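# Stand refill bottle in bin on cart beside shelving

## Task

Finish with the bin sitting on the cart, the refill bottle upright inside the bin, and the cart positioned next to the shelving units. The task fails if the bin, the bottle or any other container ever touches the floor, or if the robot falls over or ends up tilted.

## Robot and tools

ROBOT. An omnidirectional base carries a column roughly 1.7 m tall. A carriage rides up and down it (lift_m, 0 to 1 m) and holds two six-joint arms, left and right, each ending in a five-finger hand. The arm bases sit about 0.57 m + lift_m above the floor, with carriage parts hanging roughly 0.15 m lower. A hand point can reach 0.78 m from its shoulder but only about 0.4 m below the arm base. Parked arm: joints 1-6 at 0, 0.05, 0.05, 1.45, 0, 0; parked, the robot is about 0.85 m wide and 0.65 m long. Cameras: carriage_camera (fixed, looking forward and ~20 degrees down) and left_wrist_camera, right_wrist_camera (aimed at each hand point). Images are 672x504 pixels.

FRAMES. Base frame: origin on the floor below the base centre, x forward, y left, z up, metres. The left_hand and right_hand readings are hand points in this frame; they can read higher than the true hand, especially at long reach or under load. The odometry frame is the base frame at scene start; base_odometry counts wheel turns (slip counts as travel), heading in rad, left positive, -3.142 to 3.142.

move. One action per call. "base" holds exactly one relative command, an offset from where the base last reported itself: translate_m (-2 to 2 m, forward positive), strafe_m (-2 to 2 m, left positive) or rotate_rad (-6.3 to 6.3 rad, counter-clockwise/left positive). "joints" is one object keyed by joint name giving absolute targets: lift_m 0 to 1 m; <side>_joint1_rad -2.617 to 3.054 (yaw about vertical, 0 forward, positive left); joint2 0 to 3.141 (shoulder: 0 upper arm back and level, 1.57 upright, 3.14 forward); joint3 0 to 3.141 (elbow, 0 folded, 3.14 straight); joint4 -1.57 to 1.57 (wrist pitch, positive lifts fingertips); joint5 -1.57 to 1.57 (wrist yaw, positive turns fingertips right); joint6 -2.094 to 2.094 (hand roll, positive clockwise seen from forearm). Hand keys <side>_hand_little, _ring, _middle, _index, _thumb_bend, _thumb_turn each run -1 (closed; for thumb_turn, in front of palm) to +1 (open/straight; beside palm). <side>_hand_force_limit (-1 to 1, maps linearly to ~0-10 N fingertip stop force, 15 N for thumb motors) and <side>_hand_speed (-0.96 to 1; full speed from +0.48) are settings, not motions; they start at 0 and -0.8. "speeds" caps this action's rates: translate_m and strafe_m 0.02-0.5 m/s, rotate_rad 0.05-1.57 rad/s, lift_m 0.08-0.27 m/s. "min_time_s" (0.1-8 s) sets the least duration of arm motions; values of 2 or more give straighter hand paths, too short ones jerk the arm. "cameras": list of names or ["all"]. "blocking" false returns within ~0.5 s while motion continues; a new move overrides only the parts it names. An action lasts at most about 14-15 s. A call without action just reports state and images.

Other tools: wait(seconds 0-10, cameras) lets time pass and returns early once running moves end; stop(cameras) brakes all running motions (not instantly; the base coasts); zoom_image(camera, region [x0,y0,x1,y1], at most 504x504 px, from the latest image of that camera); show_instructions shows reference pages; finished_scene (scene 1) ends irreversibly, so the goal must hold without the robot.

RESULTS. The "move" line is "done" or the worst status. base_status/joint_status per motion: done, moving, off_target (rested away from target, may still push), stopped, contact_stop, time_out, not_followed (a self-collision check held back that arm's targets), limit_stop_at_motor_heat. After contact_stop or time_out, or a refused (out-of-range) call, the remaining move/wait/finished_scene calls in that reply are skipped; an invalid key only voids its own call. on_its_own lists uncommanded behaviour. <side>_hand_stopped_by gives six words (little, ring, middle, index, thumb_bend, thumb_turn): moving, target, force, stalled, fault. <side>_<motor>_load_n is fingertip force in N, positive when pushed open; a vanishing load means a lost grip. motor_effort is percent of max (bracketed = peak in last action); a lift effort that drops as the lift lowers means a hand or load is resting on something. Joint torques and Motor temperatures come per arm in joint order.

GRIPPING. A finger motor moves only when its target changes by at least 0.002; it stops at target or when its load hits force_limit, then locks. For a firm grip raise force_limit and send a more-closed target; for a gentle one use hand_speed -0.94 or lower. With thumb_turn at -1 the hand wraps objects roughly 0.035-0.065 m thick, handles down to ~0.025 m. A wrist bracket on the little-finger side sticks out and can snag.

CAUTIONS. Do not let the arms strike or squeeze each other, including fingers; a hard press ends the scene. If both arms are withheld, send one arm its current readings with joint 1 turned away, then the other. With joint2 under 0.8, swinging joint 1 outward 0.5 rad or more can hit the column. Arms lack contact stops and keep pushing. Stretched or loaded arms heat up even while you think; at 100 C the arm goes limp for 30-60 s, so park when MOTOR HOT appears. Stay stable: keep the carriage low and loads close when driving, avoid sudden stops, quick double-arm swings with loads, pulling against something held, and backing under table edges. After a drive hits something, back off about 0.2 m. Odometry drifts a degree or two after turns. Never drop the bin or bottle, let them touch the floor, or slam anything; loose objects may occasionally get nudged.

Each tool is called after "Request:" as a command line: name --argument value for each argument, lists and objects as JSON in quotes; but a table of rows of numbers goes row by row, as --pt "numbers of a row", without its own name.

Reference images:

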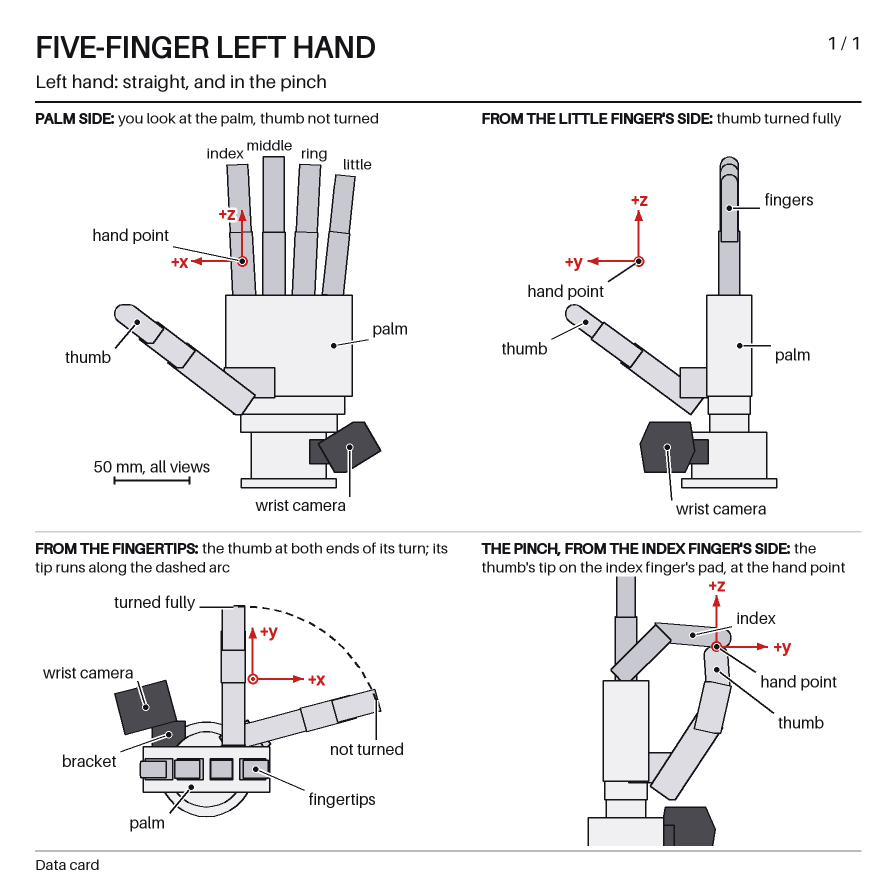

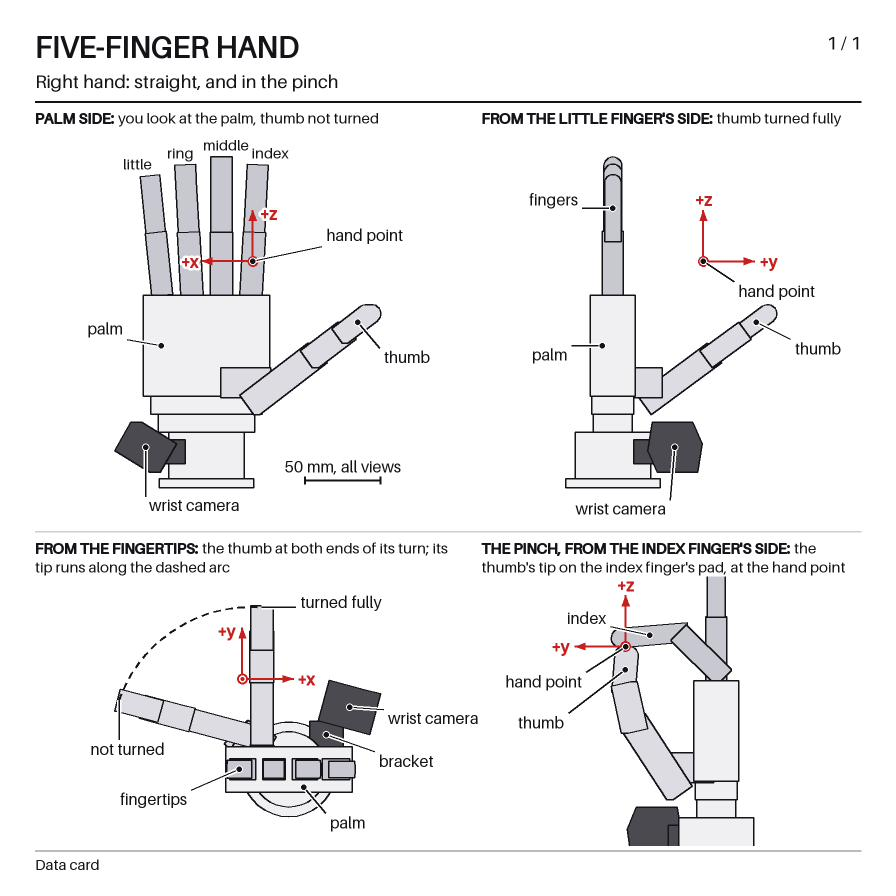

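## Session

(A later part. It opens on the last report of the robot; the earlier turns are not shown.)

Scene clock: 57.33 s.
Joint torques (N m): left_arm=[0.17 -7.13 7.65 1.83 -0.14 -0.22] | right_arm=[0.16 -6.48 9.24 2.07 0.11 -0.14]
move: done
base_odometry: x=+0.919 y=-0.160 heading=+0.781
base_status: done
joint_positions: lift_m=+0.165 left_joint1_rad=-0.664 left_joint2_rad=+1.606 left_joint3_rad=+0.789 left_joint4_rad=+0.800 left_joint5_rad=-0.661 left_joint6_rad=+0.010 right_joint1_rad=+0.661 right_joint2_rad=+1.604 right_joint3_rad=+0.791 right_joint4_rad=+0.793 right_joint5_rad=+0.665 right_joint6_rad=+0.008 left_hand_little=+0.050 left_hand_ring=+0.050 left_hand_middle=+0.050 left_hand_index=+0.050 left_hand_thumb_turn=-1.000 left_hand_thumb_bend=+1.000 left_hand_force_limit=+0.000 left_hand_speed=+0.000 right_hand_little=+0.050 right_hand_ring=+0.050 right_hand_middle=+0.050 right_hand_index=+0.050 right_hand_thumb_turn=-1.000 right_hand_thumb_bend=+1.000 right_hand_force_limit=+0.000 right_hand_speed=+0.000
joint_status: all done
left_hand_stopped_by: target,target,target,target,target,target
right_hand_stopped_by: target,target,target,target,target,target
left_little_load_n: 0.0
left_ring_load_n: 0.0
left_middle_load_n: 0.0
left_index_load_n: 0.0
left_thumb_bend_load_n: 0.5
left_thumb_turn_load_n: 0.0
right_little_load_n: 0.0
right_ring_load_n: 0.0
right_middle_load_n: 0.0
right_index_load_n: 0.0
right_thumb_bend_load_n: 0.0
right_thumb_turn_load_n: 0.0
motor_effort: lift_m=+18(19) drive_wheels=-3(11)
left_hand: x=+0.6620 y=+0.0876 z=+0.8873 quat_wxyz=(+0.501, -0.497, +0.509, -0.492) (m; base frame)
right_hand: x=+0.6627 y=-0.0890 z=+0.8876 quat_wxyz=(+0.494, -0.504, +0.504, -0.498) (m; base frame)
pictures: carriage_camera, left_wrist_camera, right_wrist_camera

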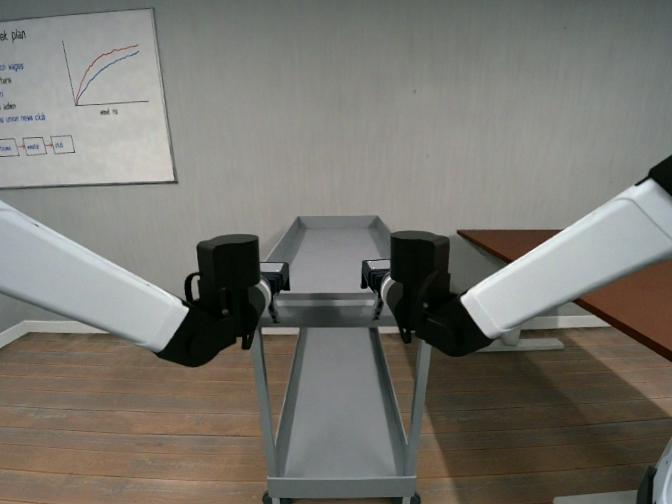

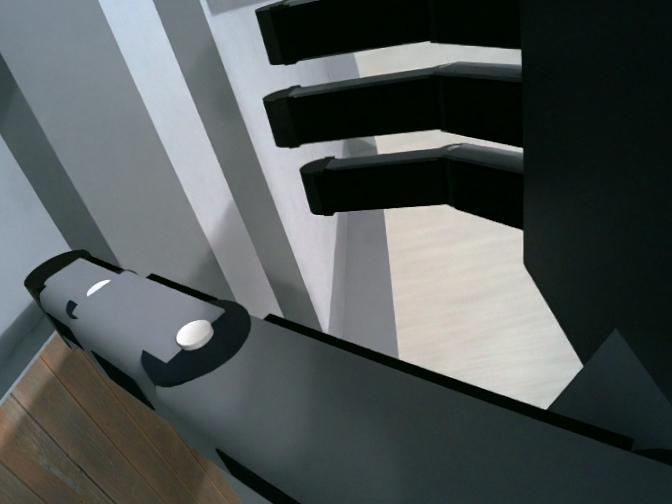

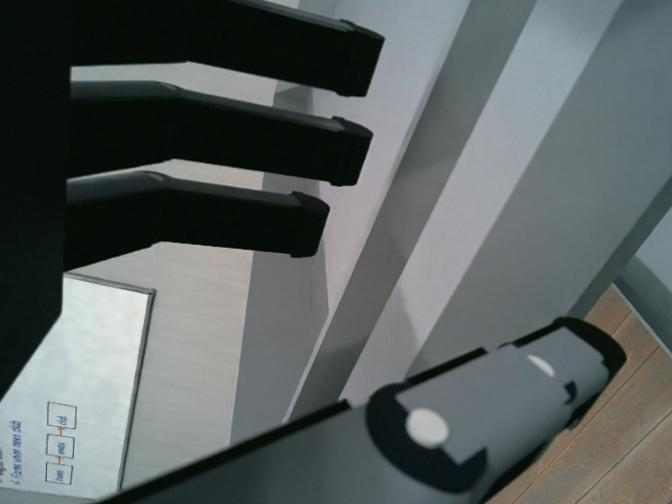

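Request:
move --joints '{"lift_m": 0.135}' --speeds '{"lift_m": 0.08}' --cameras '["all"]'

Request:
zoom_image --camera "carriage_camera" --region '[240, 250, 420, 350]'

Scene clock: 58.47 s.
Joint torques (N m): left_arm=[0.14 -7.2 7.49 1.8 -0.16 -0.21] | right_arm=[0.16 -6.46 9.22 2.06 0.11 -0.15]
move: done
base_odometry: x=+0.919 y=-0.160 heading=+0.781
base_status: not commanded
joint_positions: lift_m=+0.135 left_joint1_rad=-0.664 left_joint2_rad=+1.606 left_joint3_rad=+0.790 left_joint4_rad=+0.801 left_joint5_rad=-0.661 left_joint6_rad=+0.010 right_joint1_rad=+0.661 right_joint2_rad=+1.604 right_joint3_rad=+0.791 right_joint4_rad=+0.795 right_joint5_rad=+0.665 right_joint6_rad=+0.008 left_hand_little=+0.050 left_hand_ring=+0.050 left_hand_middle=+0.050 left_hand_index=+0.050 left_hand_thumb_turn=-1.000 left_hand_thumb_bend=+1.000 left_hand_force_limit=+0.000 left_hand_speed=+0.000 right_hand_little=+0.050 right_hand_ring=+0.050 right_hand_middle=+0.050 right_hand_index=+0.050 right_hand_thumb_turn=-1.000 right_hand_thumb_bend=+1.000 right_hand_force_limit=+0.000 right_hand_speed=+0.000
joint_status: all done
left_hand_stopped_by: target,target,target,target,target,target
right_hand_stopped_by: target,target,target,target,target,target
left_little_load_n: 0.0
left_ring_load_n: 0.0
left_middle_load_n: 0.0
left_index_load_n: 0.0
left_thumb_bend_load_n: 0.0
left_thumb_turn_load_n: 0.0
right_little_load_n: 0.0
right_ring_load_n: 0.0
right_middle_load_n: 0.0
right_index_load_n: 0.0
right_thumb_bend_load_n: 0.0
right_thumb_turn_load_n: 0.0
motor_effort: lift_m=+19(19) drive_wheels=-3(6)
left_hand: x=+0.6621 y=+0.0875 z=+0.8578 quat_wxyz=(+0.501, -0.497, +0.509, -0.493) (m; base frame)
right_hand: x=+0.6628 y=-0.0889 z=+0.8581 quat_wxyz=(+0.494, -0.503, +0.504, -0.498) (m; base frame)
pictures: carriage_camera, left_wrist_camera, right_wrist_camera

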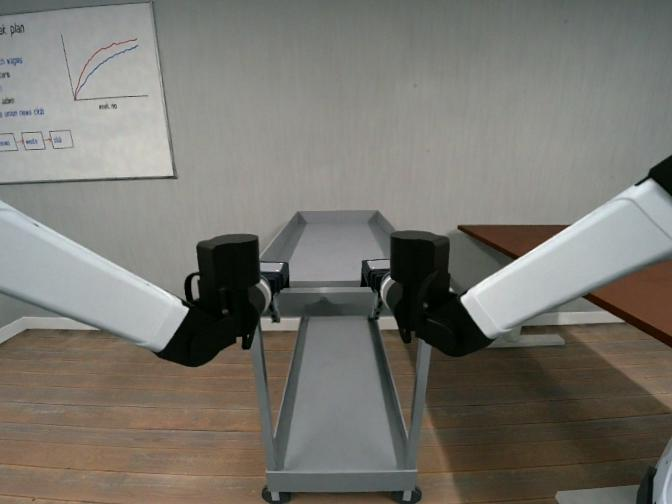

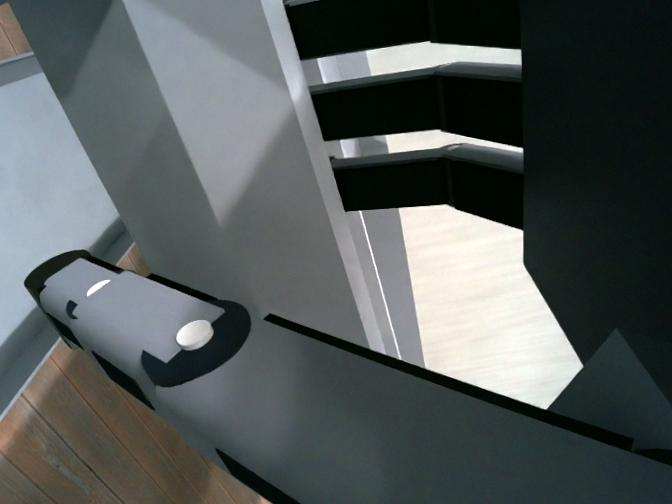

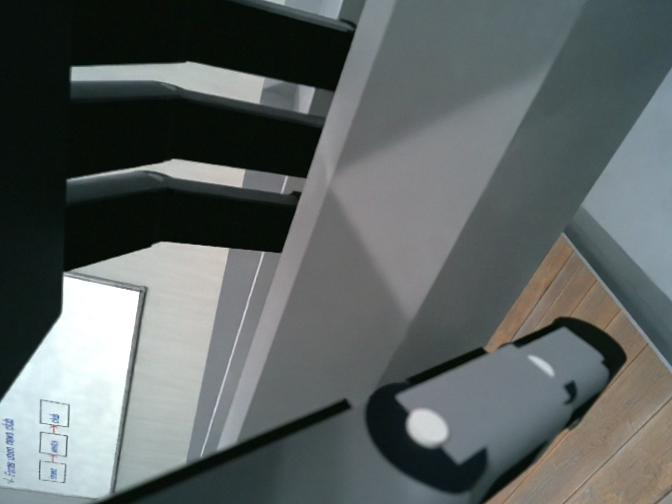

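Scaled by 2.800 from the camera's 672x504 image, which has a finer 960x720 frame.

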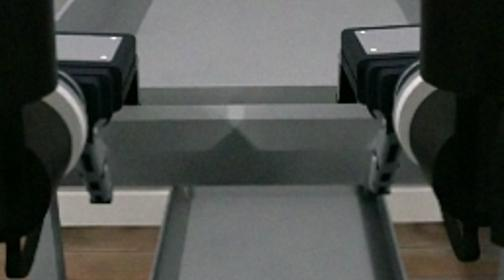

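Request:
move --joints '{"lift_m": 0.12}' --speeds '{"lift_m": 0.08}'

Request:
move --joints '{"left_hand_force_limit": 0.0, "right_hand_force_limit": 0.0, "left_hand_speed": -0.8, "right_hand_speed": -0.8, "left_hand_thumb_bend": -0.2, "right_hand_thumb_bend": -0.2, "left_hand_index": -0.3, "left_hand_middle": -0.3, "left_hand_ring": -0.3, "left_hand_little": -0.3, "right_hand_index": -0.3, "right_hand_middle": -0.3, "right_hand_ring": -0.3, "right_hand_little": -0.3}' --cameras '["all"]'

Scene clock: 59.33 s.
Joint torques (N m): left_arm=[0.12 -7.21 7.6 1.76 -0.16 -0.23] | right_arm=[0.1 -6.53 9.2 2.05 0.07 -0.14]
move: done
base_odometry: x=+0.919 y=-0.160 heading=+0.781
base_status: not commanded
joint_positions: lift_m=+0.120 left_joint1_rad=-0.664 left_joint2_rad=+1.606 left_joint3_rad=+0.790 left_joint4_rad=+0.810 left_joint5_rad=-0.661 left_joint6_rad=+0.010 right_joint1_rad=+0.661 right_joint2_rad=+1.604 right_joint3_rad=+0.792 right_joint4_rad=+0.796 right_joint5_rad=+0.665 right_joint6_rad=+0.008 left_hand_little=+0.050 left_hand_ring=+0.050 left_hand_middle=+0.050 left_hand_index=+0.050 left_hand_thumb_turn=-1.000 left_hand_thumb_bend=+1.000 left_hand_force_limit=+0.000 left_hand_speed=+0.000 right_hand_little=+0.050 right_hand_ring=+0.050 right_hand_middle=+0.050 right_hand_index=+0.050 right_hand_thumb_turn=-1.000 right_hand_thumb_bend=+1.000 right_hand_force_limit=+0.000 right_hand_speed=+0.000
joint_status: all done
left_hand_stopped_by: target,target,target,target,target,target
right_hand_stopped_by: target,target,target,target,target,target
left_little_load_n: 2.0
left_ring_load_n: 0.0
left_middle_load_n: -0.5
left_index_load_n: 0.0
left_thumb_bend_load_n: 0.0
left_thumb_turn_load_n: 0.0
right_little_load_n: 0.0
right_ring_load_n: 0.0
right_middle_load_n: 0.0
right_index_load_n: 0.0
right_thumb_bend_load_n: 0.0
right_thumb_turn_load_n: 0.0
motor_effort: lift_m=+18(20) drive_wheels=-3(4)
left_hand: x=+0.6627 y=+0.0874 z=+0.8450 quat_wxyz=(+0.502, -0.497, +0.505, -0.496) (m; base frame)
right_hand: x=+0.6630 y=-0.0888 z=+0.8438 quat_wxyz=(+0.495, -0.503, +0.504, -0.498) (m; base frame)
pictures: none

Scene clock: 63.77 s.
Joint torques (N m): left_arm=[-0.23 -7.3 7.32 2.01 -0.16 -0.17] | right_arm=[0.53 -6.5 9.18 2.23 0.24 -0.02]
move: off_target
base_odometry: x=+0.919 y=-0.160 heading=+0.781
base_status: not commanded
joint_positions: lift_m=+0.120 left_joint1_rad=-0.661 left_joint2_rad=+1.606 left_joint3_rad=+0.792 left_joint4_rad=+0.780 left_joint5_rad=-0.661 left_joint6_rad=+0.005 right_joint1_rad=+0.657 right_joint2_rad=+1.604 right_joint3_rad=+0.792 right_joint4_rad=+0.780 right_joint5_rad=+0.651 right_joint6_rad=-0.005 left_hand_little=+0.035 left_hand_ring=-0.003 left_hand_middle=-0.039 left_hand_index=-0.077 left_hand_thumb_turn=-1.000 left_hand_thumb_bend=+0.166 left_hand_force_limit=+0.000 left_hand_speed=-0.800 right_hand_little=-0.300 right_hand_ring=-0.261 right_hand_middle=-0.224 right_hand_index=-0.188 right_hand_thumb_turn=-1.000 right_hand_thumb_bend=+0.176 right_hand_force_limit=+0.000 right_hand_speed=-0.800
joint_status: left_hand_little off_target (ended at +0.035, target -0.300); left_hand_ring off_target (ended at -0.003, target -0.300); left_hand_middle off_target (ended at -0.039, target -0.300); left_hand_index off_target (ended at -0.077, target -0.300); left_hand_thumb_bend off_target (ended at +0.166, target -0.200); right_hand_ring off_target (ended at -0.261, target -0.300); right_hand_middle off_target (ended at -0.224, target -0.300); right_hand_index off_target (ended at -0.188, target -0.300); right_hand_thumb_bend off_target (ended at +0.176, target -0.200); the others done
left_hand_stopped_by: force,force,force,force,force,target
right_hand_stopped_by: target,force,force,force,force,target
left_little_load_n: 0.0
left_ring_load_n: 0.0
left_middle_load_n: 0.0
left_index_load_n: 3.0
left_thumb_bend_load_n: 6.0
left_thumb_turn_load_n: 1.0
right_little_load_n: 3.5
right_ring_load_n: 7.5
right_middle_load_n: 0.5
right_index_load_n: 0.0
right_thumb_bend_load_n: 6.5
right_thumb_turn_load_n: 3.0
motor_effort: lift_m=+18(19) drive_wheels=-1(7)
left_hand: x=+0.6622 y=+0.0895 z=+0.8387 quat_wxyz=(+0.500, -0.500, +0.513, -0.487) (m; base frame)
right_hand: x=+0.6626 y=-0.0892 z=+0.8394 quat_wxyz=(+0.489, -0.514, +0.499, -0.498) (m; base frame)
pictures: carriage_camera, left_wrist_camera, right_wrist_camera

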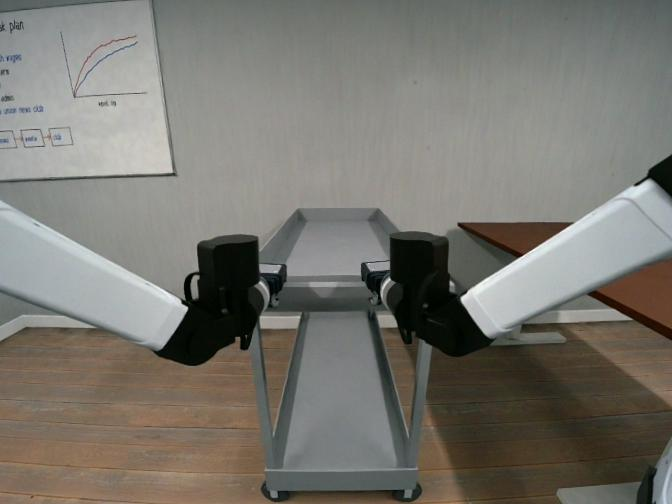

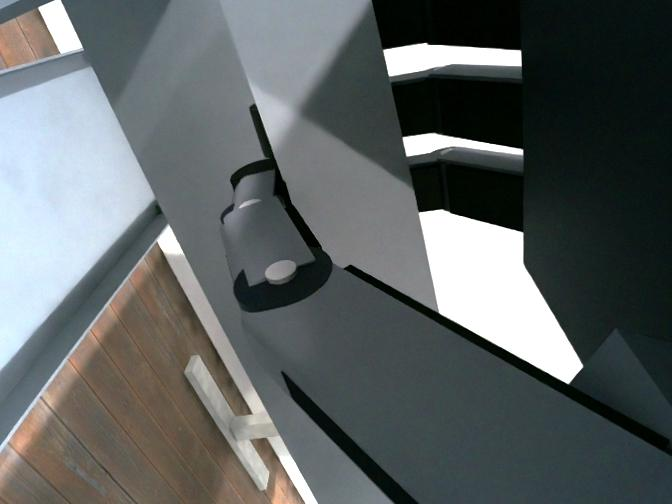

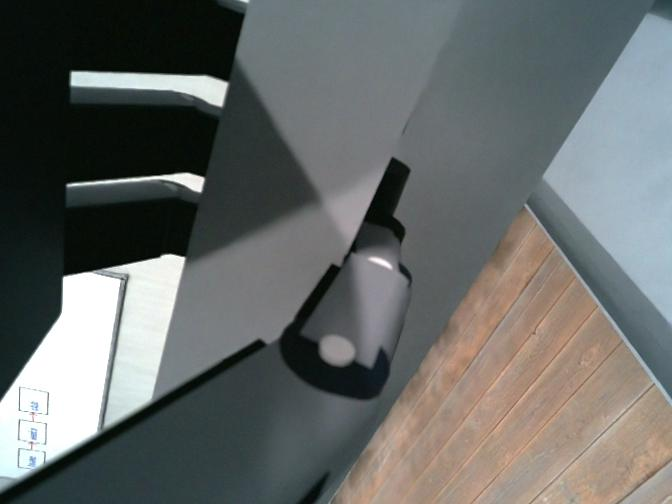

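Request:
move --base '{"translate_m": -0.3}' --speeds '{"translate_m": 0.1}' --cameras '["all"]'

Scene clock: 68.07 s.
Joint torques (N m): left_arm=[0.05 -7.36 7.31 2.07 0.07 -0.17] | right_arm=[0.57 -6.82 9.21 2.21 0.62 0]
move: done
base_odometry: x=+0.706 y=-0.371 heading=+0.781
base_status: done
joint_positions: lift_m=+0.120 left_joint1_rad=-0.663 left_joint2_rad=+1.608 left_joint3_rad=+0.792 left_joint4_rad=+0.771 left_joint5_rad=-0.685 left_joint6_rad=+0.004 right_joint1_rad=+0.656 right_joint2_rad=+1.608 right_joint3_rad=+0.792 right_joint4_rad=+0.784 right_joint5_rad=+0.610 right_joint6_rad=-0.006 left_hand_little=+0.035 left_hand_ring=-0.003 left_hand_middle=-0.039 left_hand_index=-0.077 left_hand_thumb_turn=-1.000 left_hand_thumb_bend=+0.165 left_hand_force_limit=+0.000 left_hand_speed=-0.800 right_hand_little=-0.299 right_hand_ring=-0.260 right_hand_middle=-0.224 right_hand_index=-0.188 right_hand_thumb_turn=-1.000 right_hand_thumb_bend=+0.176 right_hand_force_limit=+0.000 right_hand_speed=-0.800
joint_status: not commanded
left_hand_stopped_by: force,force,force,force,force,target
right_hand_stopped_by: target,force,force,force,force,target
left_little_load_n: 0.0
left_ring_load_n: 0.0
left_middle_load_n: 0.0
left_index_load_n: 0.0
left_thumb_bend_load_n: 2.0
left_thumb_turn_load_n: -2.0
right_little_load_n: 8.5
right_ring_load_n: 10.5
right_middle_load_n: 0.0
right_index_load_n: 0.0
right_thumb_bend_load_n: 7.0
right_thumb_turn_load_n: 0.0
motor_effort: lift_m=+18(19) drive_wheels=-1(14)
left_hand: x=+0.6621 y=+0.0935 z=+0.8356 quat_wxyz=(+0.505, -0.506, +0.511, -0.477) (m; base frame)
right_hand: x=+0.6617 y=-0.0815 z=+0.8386 quat_wxyz=(+0.499, -0.524, +0.488, -0.488) (m; base frame)
pictures: carriage_camera, left_wrist_camera, right_wrist_camera

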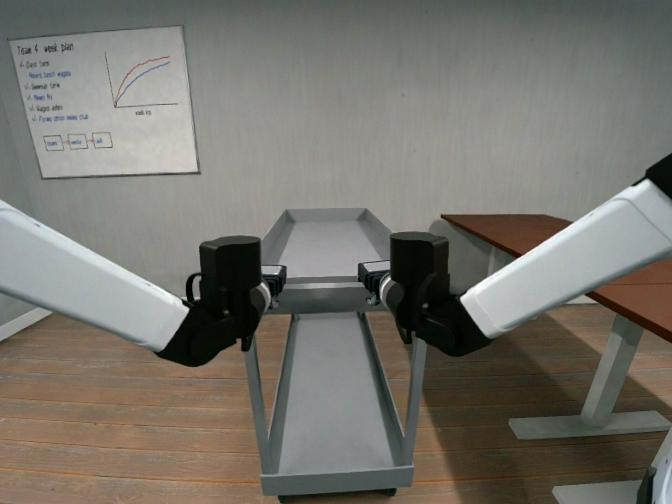

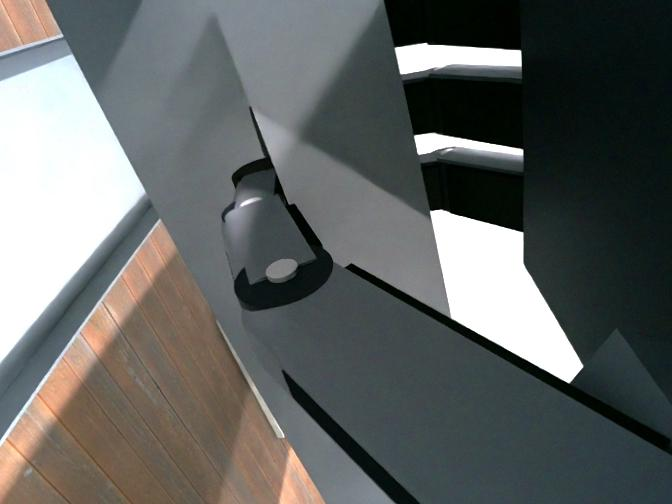

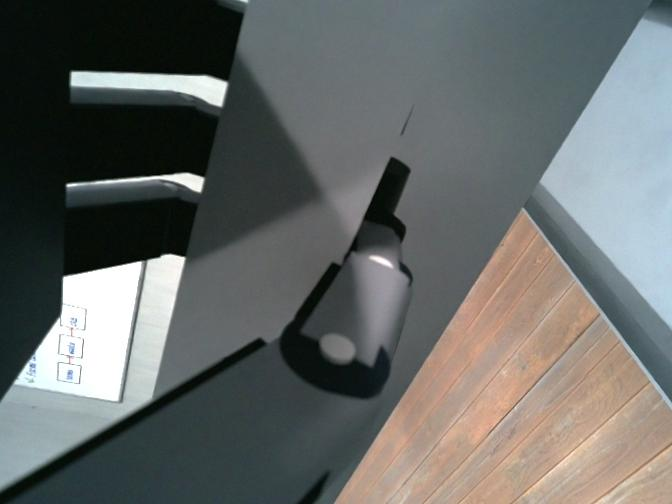

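Request:
move --base '{"translate_m": -0.5}' --speeds '{"translate_m": 0.15}' --cameras '["carriage_camera"]'

Request:
move --base '{"strafe_m": 0.25}' --speeds '{"strafe_m": 0.1}' --cameras '["all"]'

Scene clock: 72.53 s.
Joint torques (N m): left_arm=[0.62 -7.5 7.34 2.22 0.35 -0.22] | right_arm=[0.31 -7.5 8.83 2.15 0.98 0.02]
move: done
base_odometry: x=+0.351 y=-0.723 heading=+0.781
base_status: done
joint_positions: lift_m=+0.120 left_joint1_rad=-0.670 left_joint2_rad=+1.609 left_joint3_rad=+0.792 left_joint4_rad=+0.755 left_joint5_rad=-0.715 left_joint6_rad=+0.010 right_joint1_rad=+0.660 right_joint2_rad=+1.615 right_joint3_rad=+0.795 right_joint4_rad=+0.792 right_joint5_rad=+0.571 right_joint6_rad=-0.009 left_hand_little=+0.034 left_hand_ring=-0.003 left_hand_middle=-0.039 left_hand_index=-0.077 left_hand_thumb_turn=-1.000 left_hand_thumb_bend=+0.165 left_hand_force_limit=+0.000 left_hand_speed=-0.800 right_hand_little=-0.299 right_hand_ring=-0.260 right_hand_middle=-0.224 right_hand_index=-0.188 right_hand_thumb_turn=-1.000 right_hand_thumb_bend=+0.176 right_hand_force_limit=+0.000 right_hand_speed=-0.800
joint_status: not commanded
left_hand_stopped_by: force,force,force,force,force,target
right_hand_stopped_by: target,force,force,force,force,target
left_little_load_n: -9.0
left_ring_load_n: 0.0
left_middle_load_n: 0.0
left_index_load_n: 0.0
left_thumb_bend_load_n: 3.0
left_thumb_turn_load_n: 1.0
right_little_load_n: 7.0
right_ring_load_n: 10.0
right_middle_load_n: 0.5
right_index_load_n: 0.0
right_thumb_bend_load_n: 7.0
right_thumb_turn_load_n: 1.5
motor_effort: lift_m=+18(19) drive_wheels=+0(12)
left_hand: x=+0.6602 y=+0.0971 z=+0.8315 quat_wxyz=(+0.511, -0.510, +0.513, -0.464) (m; base frame)
right_hand: x=+0.6605 y=-0.0714 z=+0.8389 quat_wxyz=(+0.510, -0.533, +0.477, -0.478) (m; base frame)
pictures: carriage_camera

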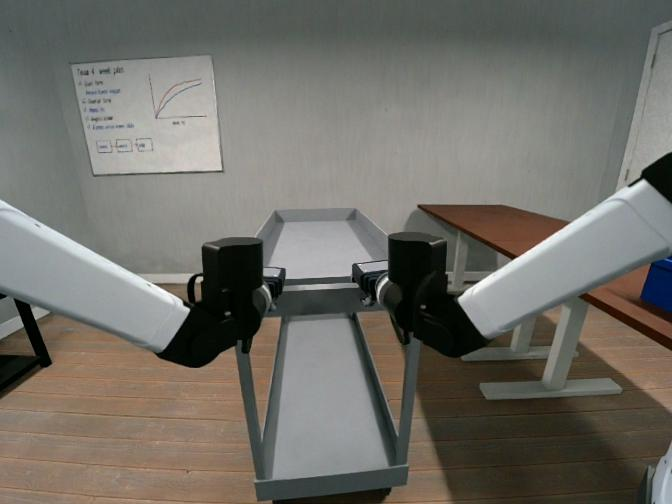

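Scene clock: 75.73 s.
Joint torques (N m): left_arm=[-0.84 -8.57 6.79 2.01 -0.59 -0.16] | right_arm=[-1.36 -6.69 9.14 2.53 0.01 0.01]
move: done
base_odometry: x=+0.175 y=-0.546 heading=+0.781
base_status: done
joint_positions: lift_m=+0.120 left_joint1_rad=-0.653 left_joint2_rad=+1.618 left_joint3_rad=+0.798 left_joint4_rad=+0.786 left_joint5_rad=-0.619 left_joint6_rad=+0.006 right_joint1_rad=+0.675 right_joint2_rad=+1.606 right_joint3_rad=+0.792 right_joint4_rad=+0.751 right_joint5_rad=+0.679 right_joint6_rad=-0.008 left_hand_little=+0.035 left_hand_ring=-0.003 left_hand_middle=-0.039 left_hand_index=-0.077 left_hand_thumb_turn=-1.000 left_hand_thumb_bend=+0.165 left_hand_force_limit=+0.000 left_hand_speed=-0.800 right_hand_little=-0.300 right_hand_ring=-0.261 right_hand_middle=-0.224 right_hand_index=-0.188 right_hand_thumb_turn=-1.000 right_hand_thumb_bend=+0.175 right_hand_force_limit=+0.000 right_hand_speed=-0.800
joint_status: not commanded
left_hand_stopped_by: force,force,force,force,force,target
right_hand_stopped_by: target,force,force,force,force,target
left_little_load_n: 5.0
left_ring_load_n: 1.0
left_middle_load_n: 0.0
left_index_load_n: 0.0
left_thumb_bend_load_n: 2.0
left_thumb_turn_load_n: 1.0
right_little_load_n: -1.5
right_ring_load_n: 0.0
right_middle_load_n: 0.0
right_index_load_n: 0.0
right_thumb_bend_load_n: 2.0
right_thumb_turn_load_n: 1.0
motor_effort: lift_m=+18(19) drive_wheels=-1(9)
left_hand: x=+0.6645 y=+0.0835 z=+0.8375 quat_wxyz=(+0.491, -0.492, +0.521, -0.495) (m; base frame)
right_hand: x=+0.6578 y=-0.0879 z=+0.8314 quat_wxyz=(+0.474, -0.523, +0.501, -0.500) (m; base frame)
pictures: carriage_camera, left_wrist_camera, right_wrist_camera

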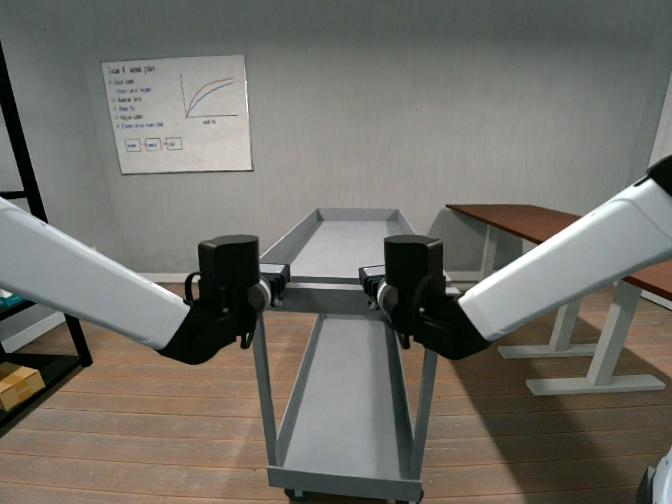

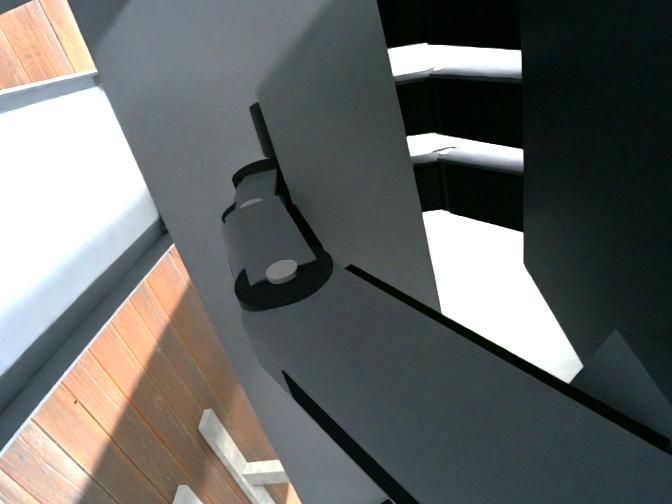

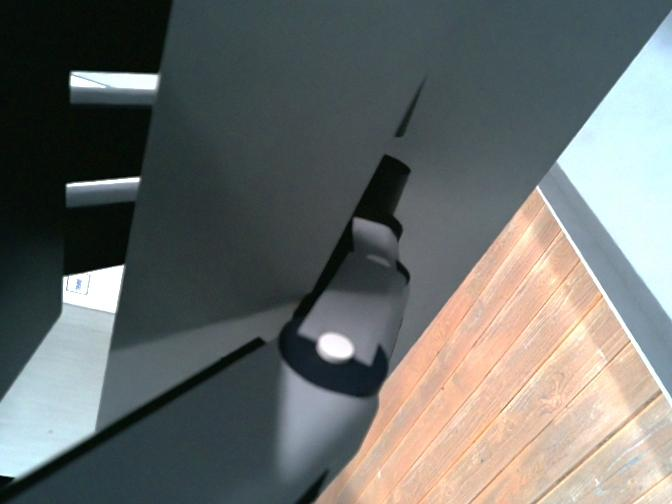

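Request:
move --base '{"strafe_m": 0.5}' --speeds '{"strafe_m": 0.12}' --cameras '["carriage_camera"]'

Request:
move --base '{"translate_m": -0.35}' --speeds '{"translate_m": 0.12}' --cameras '["carriage_camera"]'

Scene clock: 81.03 s.
Joint torques (N m): left_arm=[-0.39 -8.76 6.67 1.98 -0.09 -0.14] | right_arm=[-0.36 -6.75 9.58 2.46 0.12 -0.01]
move: done
base_odometry: x=-0.177 y=-0.191 heading=+0.782
base_status: done
joint_positions: lift_m=+0.120 left_joint1_rad=-0.657 left_joint2_rad=+1.620 left_joint3_rad=+0.800 left_joint4_rad=+0.785 left_joint5_rad=-0.668 left_joint6_rad=+0.003 right_joint1_rad=+0.665 right_joint2_rad=+1.606 right_joint3_rad=+0.787 right_joint4_rad=+0.759 right_joint5_rad=+0.666 right_joint6_rad=-0.006 left_hand_little=+0.035 left_hand_ring=-0.003 left_hand_middle=-0.039 left_hand_index=-0.077 left_hand_thumb_turn=-1.000 left_hand_thumb_bend=+0.165 left_hand_force_limit=+0.000 left_hand_speed=-0.800 right_hand_little=-0.300 right_hand_ring=-0.261 right_hand_middle=-0.224 right_hand_index=-0.188 right_hand_thumb_turn=-1.000 right_hand_thumb_bend=+0.174 right_hand_force_limit=+0.000 right_hand_speed=-0.800
joint_status: not commanded
left_hand_stopped_by: force,force,force,force,force,target
right_hand_stopped_by: target,force,force,force,force,target
left_little_load_n: 0.0
left_ring_load_n: 0.0
left_middle_load_n: 0.0
left_index_load_n: 0.0
left_thumb_bend_load_n: 2.0
left_thumb_turn_load_n: -0.5
right_little_load_n: 0.0
right_ring_load_n: 0.0
right_middle_load_n: 0.0
right_index_load_n: 0.0
right_thumb_bend_load_n: 1.0
right_thumb_turn_load_n: 1.0
motor_effort: lift_m=+18(19) drive_wheels=-4(11)
left_hand: x=+0.6654 y=+0.0904 z=+0.8370 quat_wxyz=(+0.502, -0.503, +0.510, -0.484) (m; base frame)
right_hand: x=+0.6593 y=-0.0898 z=+0.8313 quat_wxyz=(+0.477, -0.522, +0.501, -0.499) (m; base frame)
pictures: carriage_camera

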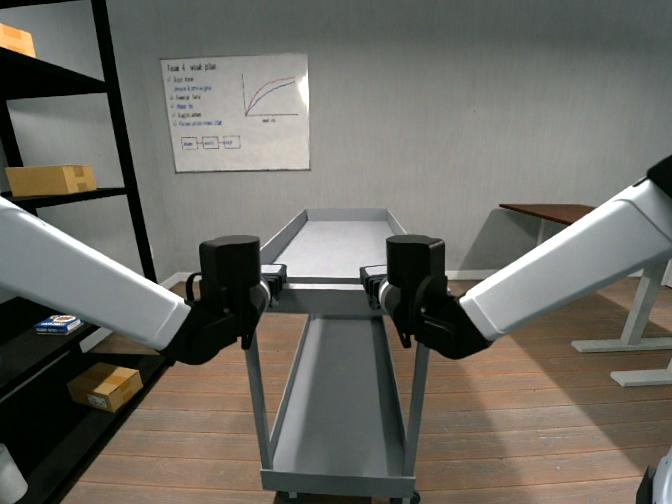

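Scene clock: 84.73 s.
Joint torques (N m): left_arm=[0.58 -8.4 6.74 2.19 0.5 -0.21] | right_arm=[0.28 -8.14 8.39 2.14 0.95 -0.06]
move: done
base_odometry: x=-0.426 y=-0.438 heading=+0.782
base_status: done
joint_positions: lift_m=+0.120 left_joint1_rad=-0.669 left_joint2_rad=+1.618 left_joint3_rad=+0.800 left_joint4_rad=+0.756 left_joint5_rad=-0.725 left_joint6_rad=+0.010 right_joint1_rad=+0.659 right_joint2_rad=+1.622 right_joint3_rad=+0.800 right_joint4_rad=+0.792 right_joint5_rad=+0.575 right_joint6_rad=+0.000 left_hand_little=+0.034 left_hand_ring=-0.003 left_hand_middle=-0.039 left_hand_index=-0.077 left_hand_thumb_turn=-1.000 left_hand_thumb_bend=+0.165 left_hand_force_limit=+0.000 left_hand_speed=-0.800 right_hand_little=-0.299 right_hand_ring=-0.261 right_hand_middle=-0.224 right_hand_index=-0.188 right_hand_thumb_turn=-1.000 right_hand_thumb_bend=+0.175 right_hand_force_limit=+0.000 right_hand_speed=-0.800
joint_status: not commanded
left_hand_stopped_by: force,force,force,force,force,target
right_hand_stopped_by: target,force,force,force,force,target
left_little_load_n: -9.5
left_ring_load_n: 0.0
left_middle_load_n: 0.0
left_index_load_n: 0.0
left_thumb_bend_load_n: 2.0
left_thumb_turn_load_n: 1.0
right_little_load_n: 6.5
right_ring_load_n: 4.5
right_middle_load_n: 0.0
right_index_load_n: 0.0
right_thumb_bend_load_n: 2.5
right_thumb_turn_load_n: 1.0
motor_effort: lift_m=+18(19) drive_wheels=-4(12)
left_hand: x=+0.6623 y=+0.0980 z=+0.8313 quat_wxyz=(+0.514, -0.513, +0.510, -0.461) (m; base frame)
right_hand: x=+0.6619 y=-0.0711 z=+0.8377 quat_wxyz=(+0.510, -0.531, +0.480, -0.477) (m; base frame)
pictures: carriage_camera

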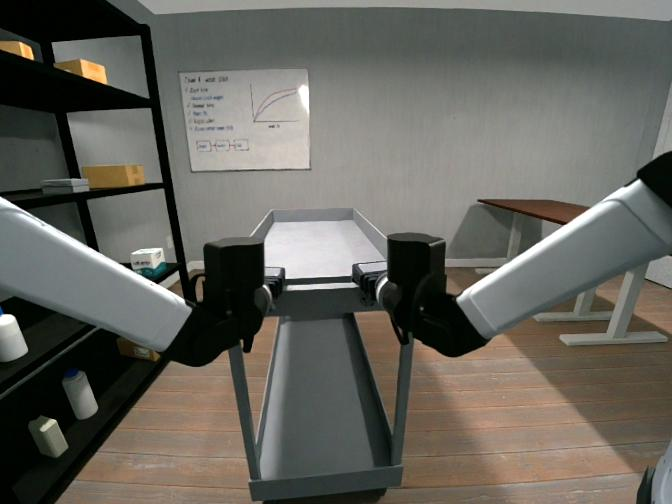

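Request:
move --base '{"strafe_m": 0.4}' --speeds '{"strafe_m": 0.12}' --cameras '["carriage_camera"]'

Scene clock: 89.03 s.
Joint torques (N m): left_arm=[-0.69 -8.57 6.69 2.02 -0.13 -0.1] | right_arm=[-0.76 -7.45 9.42 2.36 0.13 -0.01]
Motor temperatures (°C): left_arm=[32 43 46 42 35 31] | right_arm=[28 45 48 40 30 29]
move: done
base_odometry: x=-0.708 y=-0.154 heading=+0.782
base_status: done
joint_positions: lift_m=+0.120 left_joint1_rad=-0.656 left_joint2_rad=+1.620 left_joint3_rad=+0.800 left_joint4_rad=+0.780 left_joint5_rad=-0.663 left_joint6_rad=-0.005 right_joint1_rad=+0.670 right_joint2_rad=+1.615 right_joint3_rad=+0.789 right_joint4_rad=+0.769 right_joint5_rad=+0.664 right_joint6_rad=-0.006 left_hand_little=+0.035 left_hand_ring=-0.003 left_hand_middle=-0.039 left_hand_index=-0.077 left_hand_thumb_turn=-1.000 left_hand_thumb_bend=+0.165 left_hand_force_limit=+0.000 left_hand_speed=-0.800 right_hand_little=-0.300 right_hand_ring=-0.261 right_hand_middle=-0.224 right_hand_index=-0.188 right_hand_thumb_turn=-1.000 right_hand_thumb_bend=+0.174 right_hand_force_limit=+0.000 right_hand_speed=-0.800
joint_status: not commanded
left_hand_stopped_by: force,force,force,force,force,target
right_hand_stopped_by: target,force,force,force,force,target
left_little_load_n: 0.0
left_ring_load_n: 0.0
left_middle_load_n: 0.0
left_index_load_n: 0.0
left_thumb_bend_load_n: 2.0
left_thumb_turn_load_n: 0.0
right_little_load_n: 0.0
right_ring_load_n: 0.0
right_middle_load_n: 0.0
right_index_load_n: 0.0
right_thumb_bend_load_n: 0.5
right_thumb_turn_load_n: 1.0
motor_effort: lift_m=+18(19) drive_wheels=-3(9)
left_hand: x=+0.6653 y=+0.0900 z=+0.8363 quat_wxyz=(+0.499, -0.505, +0.511, -0.485) (m; base frame)
right_hand: x=+0.6594 y=-0.0863 z=+0.8304 quat_wxyz=(+0.480, -0.523, +0.499, -0.497) (m; base frame)
pictures: carriage_camera

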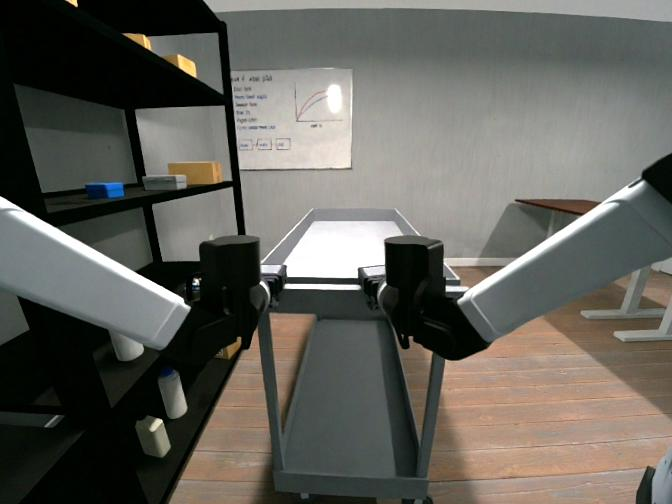

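Request:
move --base '{"strafe_m": 0.1}' --speeds '{"strafe_m": 0.1}' --cameras '["carriage_camera"]'

Request:
move --base '{"rotate_rad": 0.05}' --speeds '{"rotate_rad": 0.1}' --cameras '["carriage_camera"]'

Scene clock: 91.33 s.
Joint torques (N m): left_arm=[0.1 -8.73 6.64 1.95 -0.08 -0.09] | right_arm=[-0.51 -7.46 9.4 2.36 0.12 -0.01]
move: done
base_odometry: x=-0.778 y=-0.083 heading=+0.782
base_status: done
joint_positions: lift_m=+0.120 left_joint1_rad=-0.663 left_joint2_rad=+1.620 left_joint3_rad=+0.800 left_joint4_rad=+0.784 left_joint5_rad=-0.666 left_joint6_rad=-0.005 right_joint1_rad=+0.667 right_joint2_rad=+1.615 right_joint3_rad=+0.789 right_joint4_rad=+0.768 right_joint5_rad=+0.665 right_joint6_rad=-0.006 left_hand_little=+0.035 left_hand_ring=-0.003 left_hand_middle=-0.039 left_hand_index=-0.077 left_hand_thumb_turn=-1.000 left_hand_thumb_bend=+0.165 left_hand_force_limit=+0.000 left_hand_speed=-0.800 right_hand_little=-0.300 right_hand_ring=-0.261 right_hand_middle=-0.224 right_hand_index=-0.188 right_hand_thumb_turn=-1.000 right_hand_thumb_bend=+0.174 right_hand_force_limit=+0.000 right_hand_speed=-0.800
joint_status: not commanded
left_hand_stopped_by: force,force,force,force,force,target
right_hand_stopped_by: target,force,force,force,force,target
left_little_load_n: 0.0
left_ring_load_n: 0.0
left_middle_load_n: 0.0
left_index_load_n: 0.0
left_thumb_bend_load_n: 2.0
left_thumb_turn_load_n: 0.0
right_little_load_n: 0.0
right_ring_load_n: 0.0
right_middle_load_n: 0.0
right_index_load_n: 0.0
right_thumb_bend_load_n: 0.5
right_thumb_turn_load_n: 0.5
motor_effort: lift_m=+18(19) drive_wheels=-2(10)
left_hand: x=+0.6639 y=+0.0870 z=+0.8373 quat_wxyz=(+0.498, -0.504, +0.510, -0.488) (m; base frame)
right_hand: x=+0.6601 y=-0.0881 z=+0.8302 quat_wxyz=(+0.478, -0.522, +0.500, -0.498) (m; base frame)
pictures: carriage_camera

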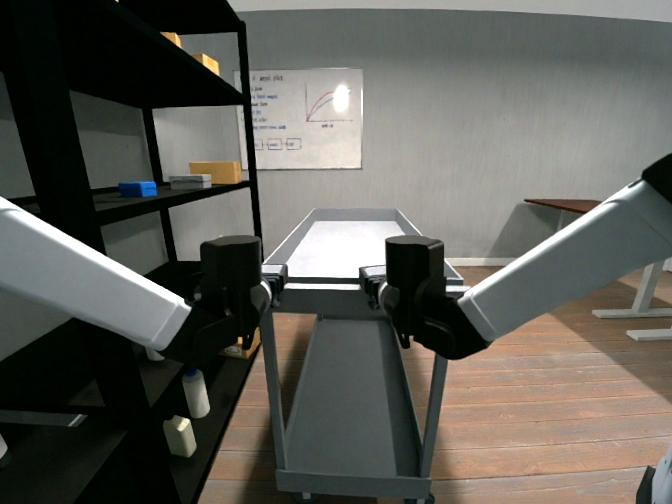

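Scene clock: 92.53 s.
Joint torques (N m): left_arm=[-0.27 -8.68 6.87 1.97 -0.08 -0.06] | right_arm=[-0.61 -7.47 9.4 2.33 0.03 -0.01]
move: done
base_odometry: x=-0.778 y=-0.083 heading=+0.832
base_status: done
joint_positions: lift_m=+0.120 left_joint1_rad=-0.658 left_joint2_rad=+1.620 left_joint3_rad=+0.800 left_joint4_rad=+0.785 left_joint5_rad=-0.667 left_joint6_rad=-0.005 right_joint1_rad=+0.668 right_joint2_rad=+1.615 right_joint3_rad=+0.789 right_joint4_rad=+0.770 right_joint5_rad=+0.675 right_joint6_rad=-0.006 left_hand_little=+0.035 left_hand_ring=-0.003 left_hand_middle=-0.039 left_hand_index=-0.077 left_hand_thumb_turn=-1.000 left_hand_thumb_bend=+0.165 left_hand_force_limit=+0.000 left_hand_speed=-0.800 right_hand_little=-0.300 right_hand_ring=-0.261 right_hand_middle=-0.224 right_hand_index=-0.188 right_hand_thumb_turn=-1.000 right_hand_thumb_bend=+0.174 right_hand_force_limit=+0.000 right_hand_speed=-0.800
joint_status: not commanded
left_hand_stopped_by: force,force,force,force,force,target
right_hand_stopped_by: target,force,force,force,force,target
left_little_load_n: 0.0
left_ring_load_n: 0.0
left_middle_load_n: 0.0
left_index_load_n: 0.0
left_thumb_bend_load_n: 1.5
left_thumb_turn_load_n: 0.0
right_little_load_n: 0.0
right_ring_load_n: 0.0
right_middle_load_n: 0.0
right_index_load_n: 0.0
right_thumb_bend_load_n: 0.5
right_thumb_turn_load_n: 0.5
motor_effort: lift_m=+18(19) drive_wheels=-1(10)
left_hand: x=+0.6652 y=+0.0894 z=+0.8374 quat_wxyz=(+0.499, -0.505, +0.509, -0.487) (m; base frame)
right_hand: x=+0.6604 y=-0.0897 z=+0.8306 quat_wxyz=(+0.477, -0.519, +0.502, -0.501) (m; base frame)
pictures: carriage_camera

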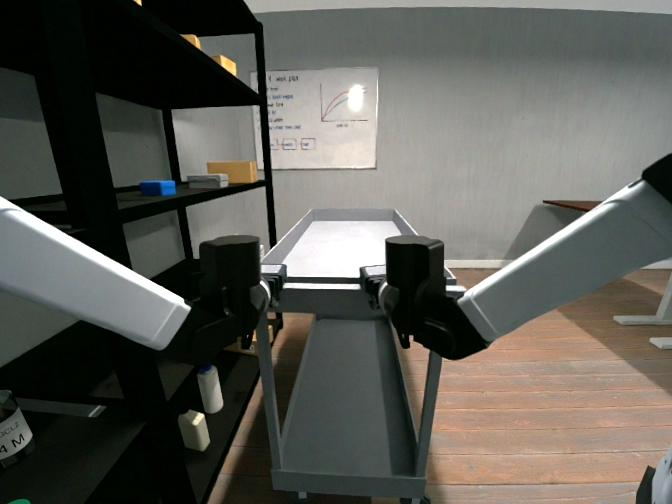

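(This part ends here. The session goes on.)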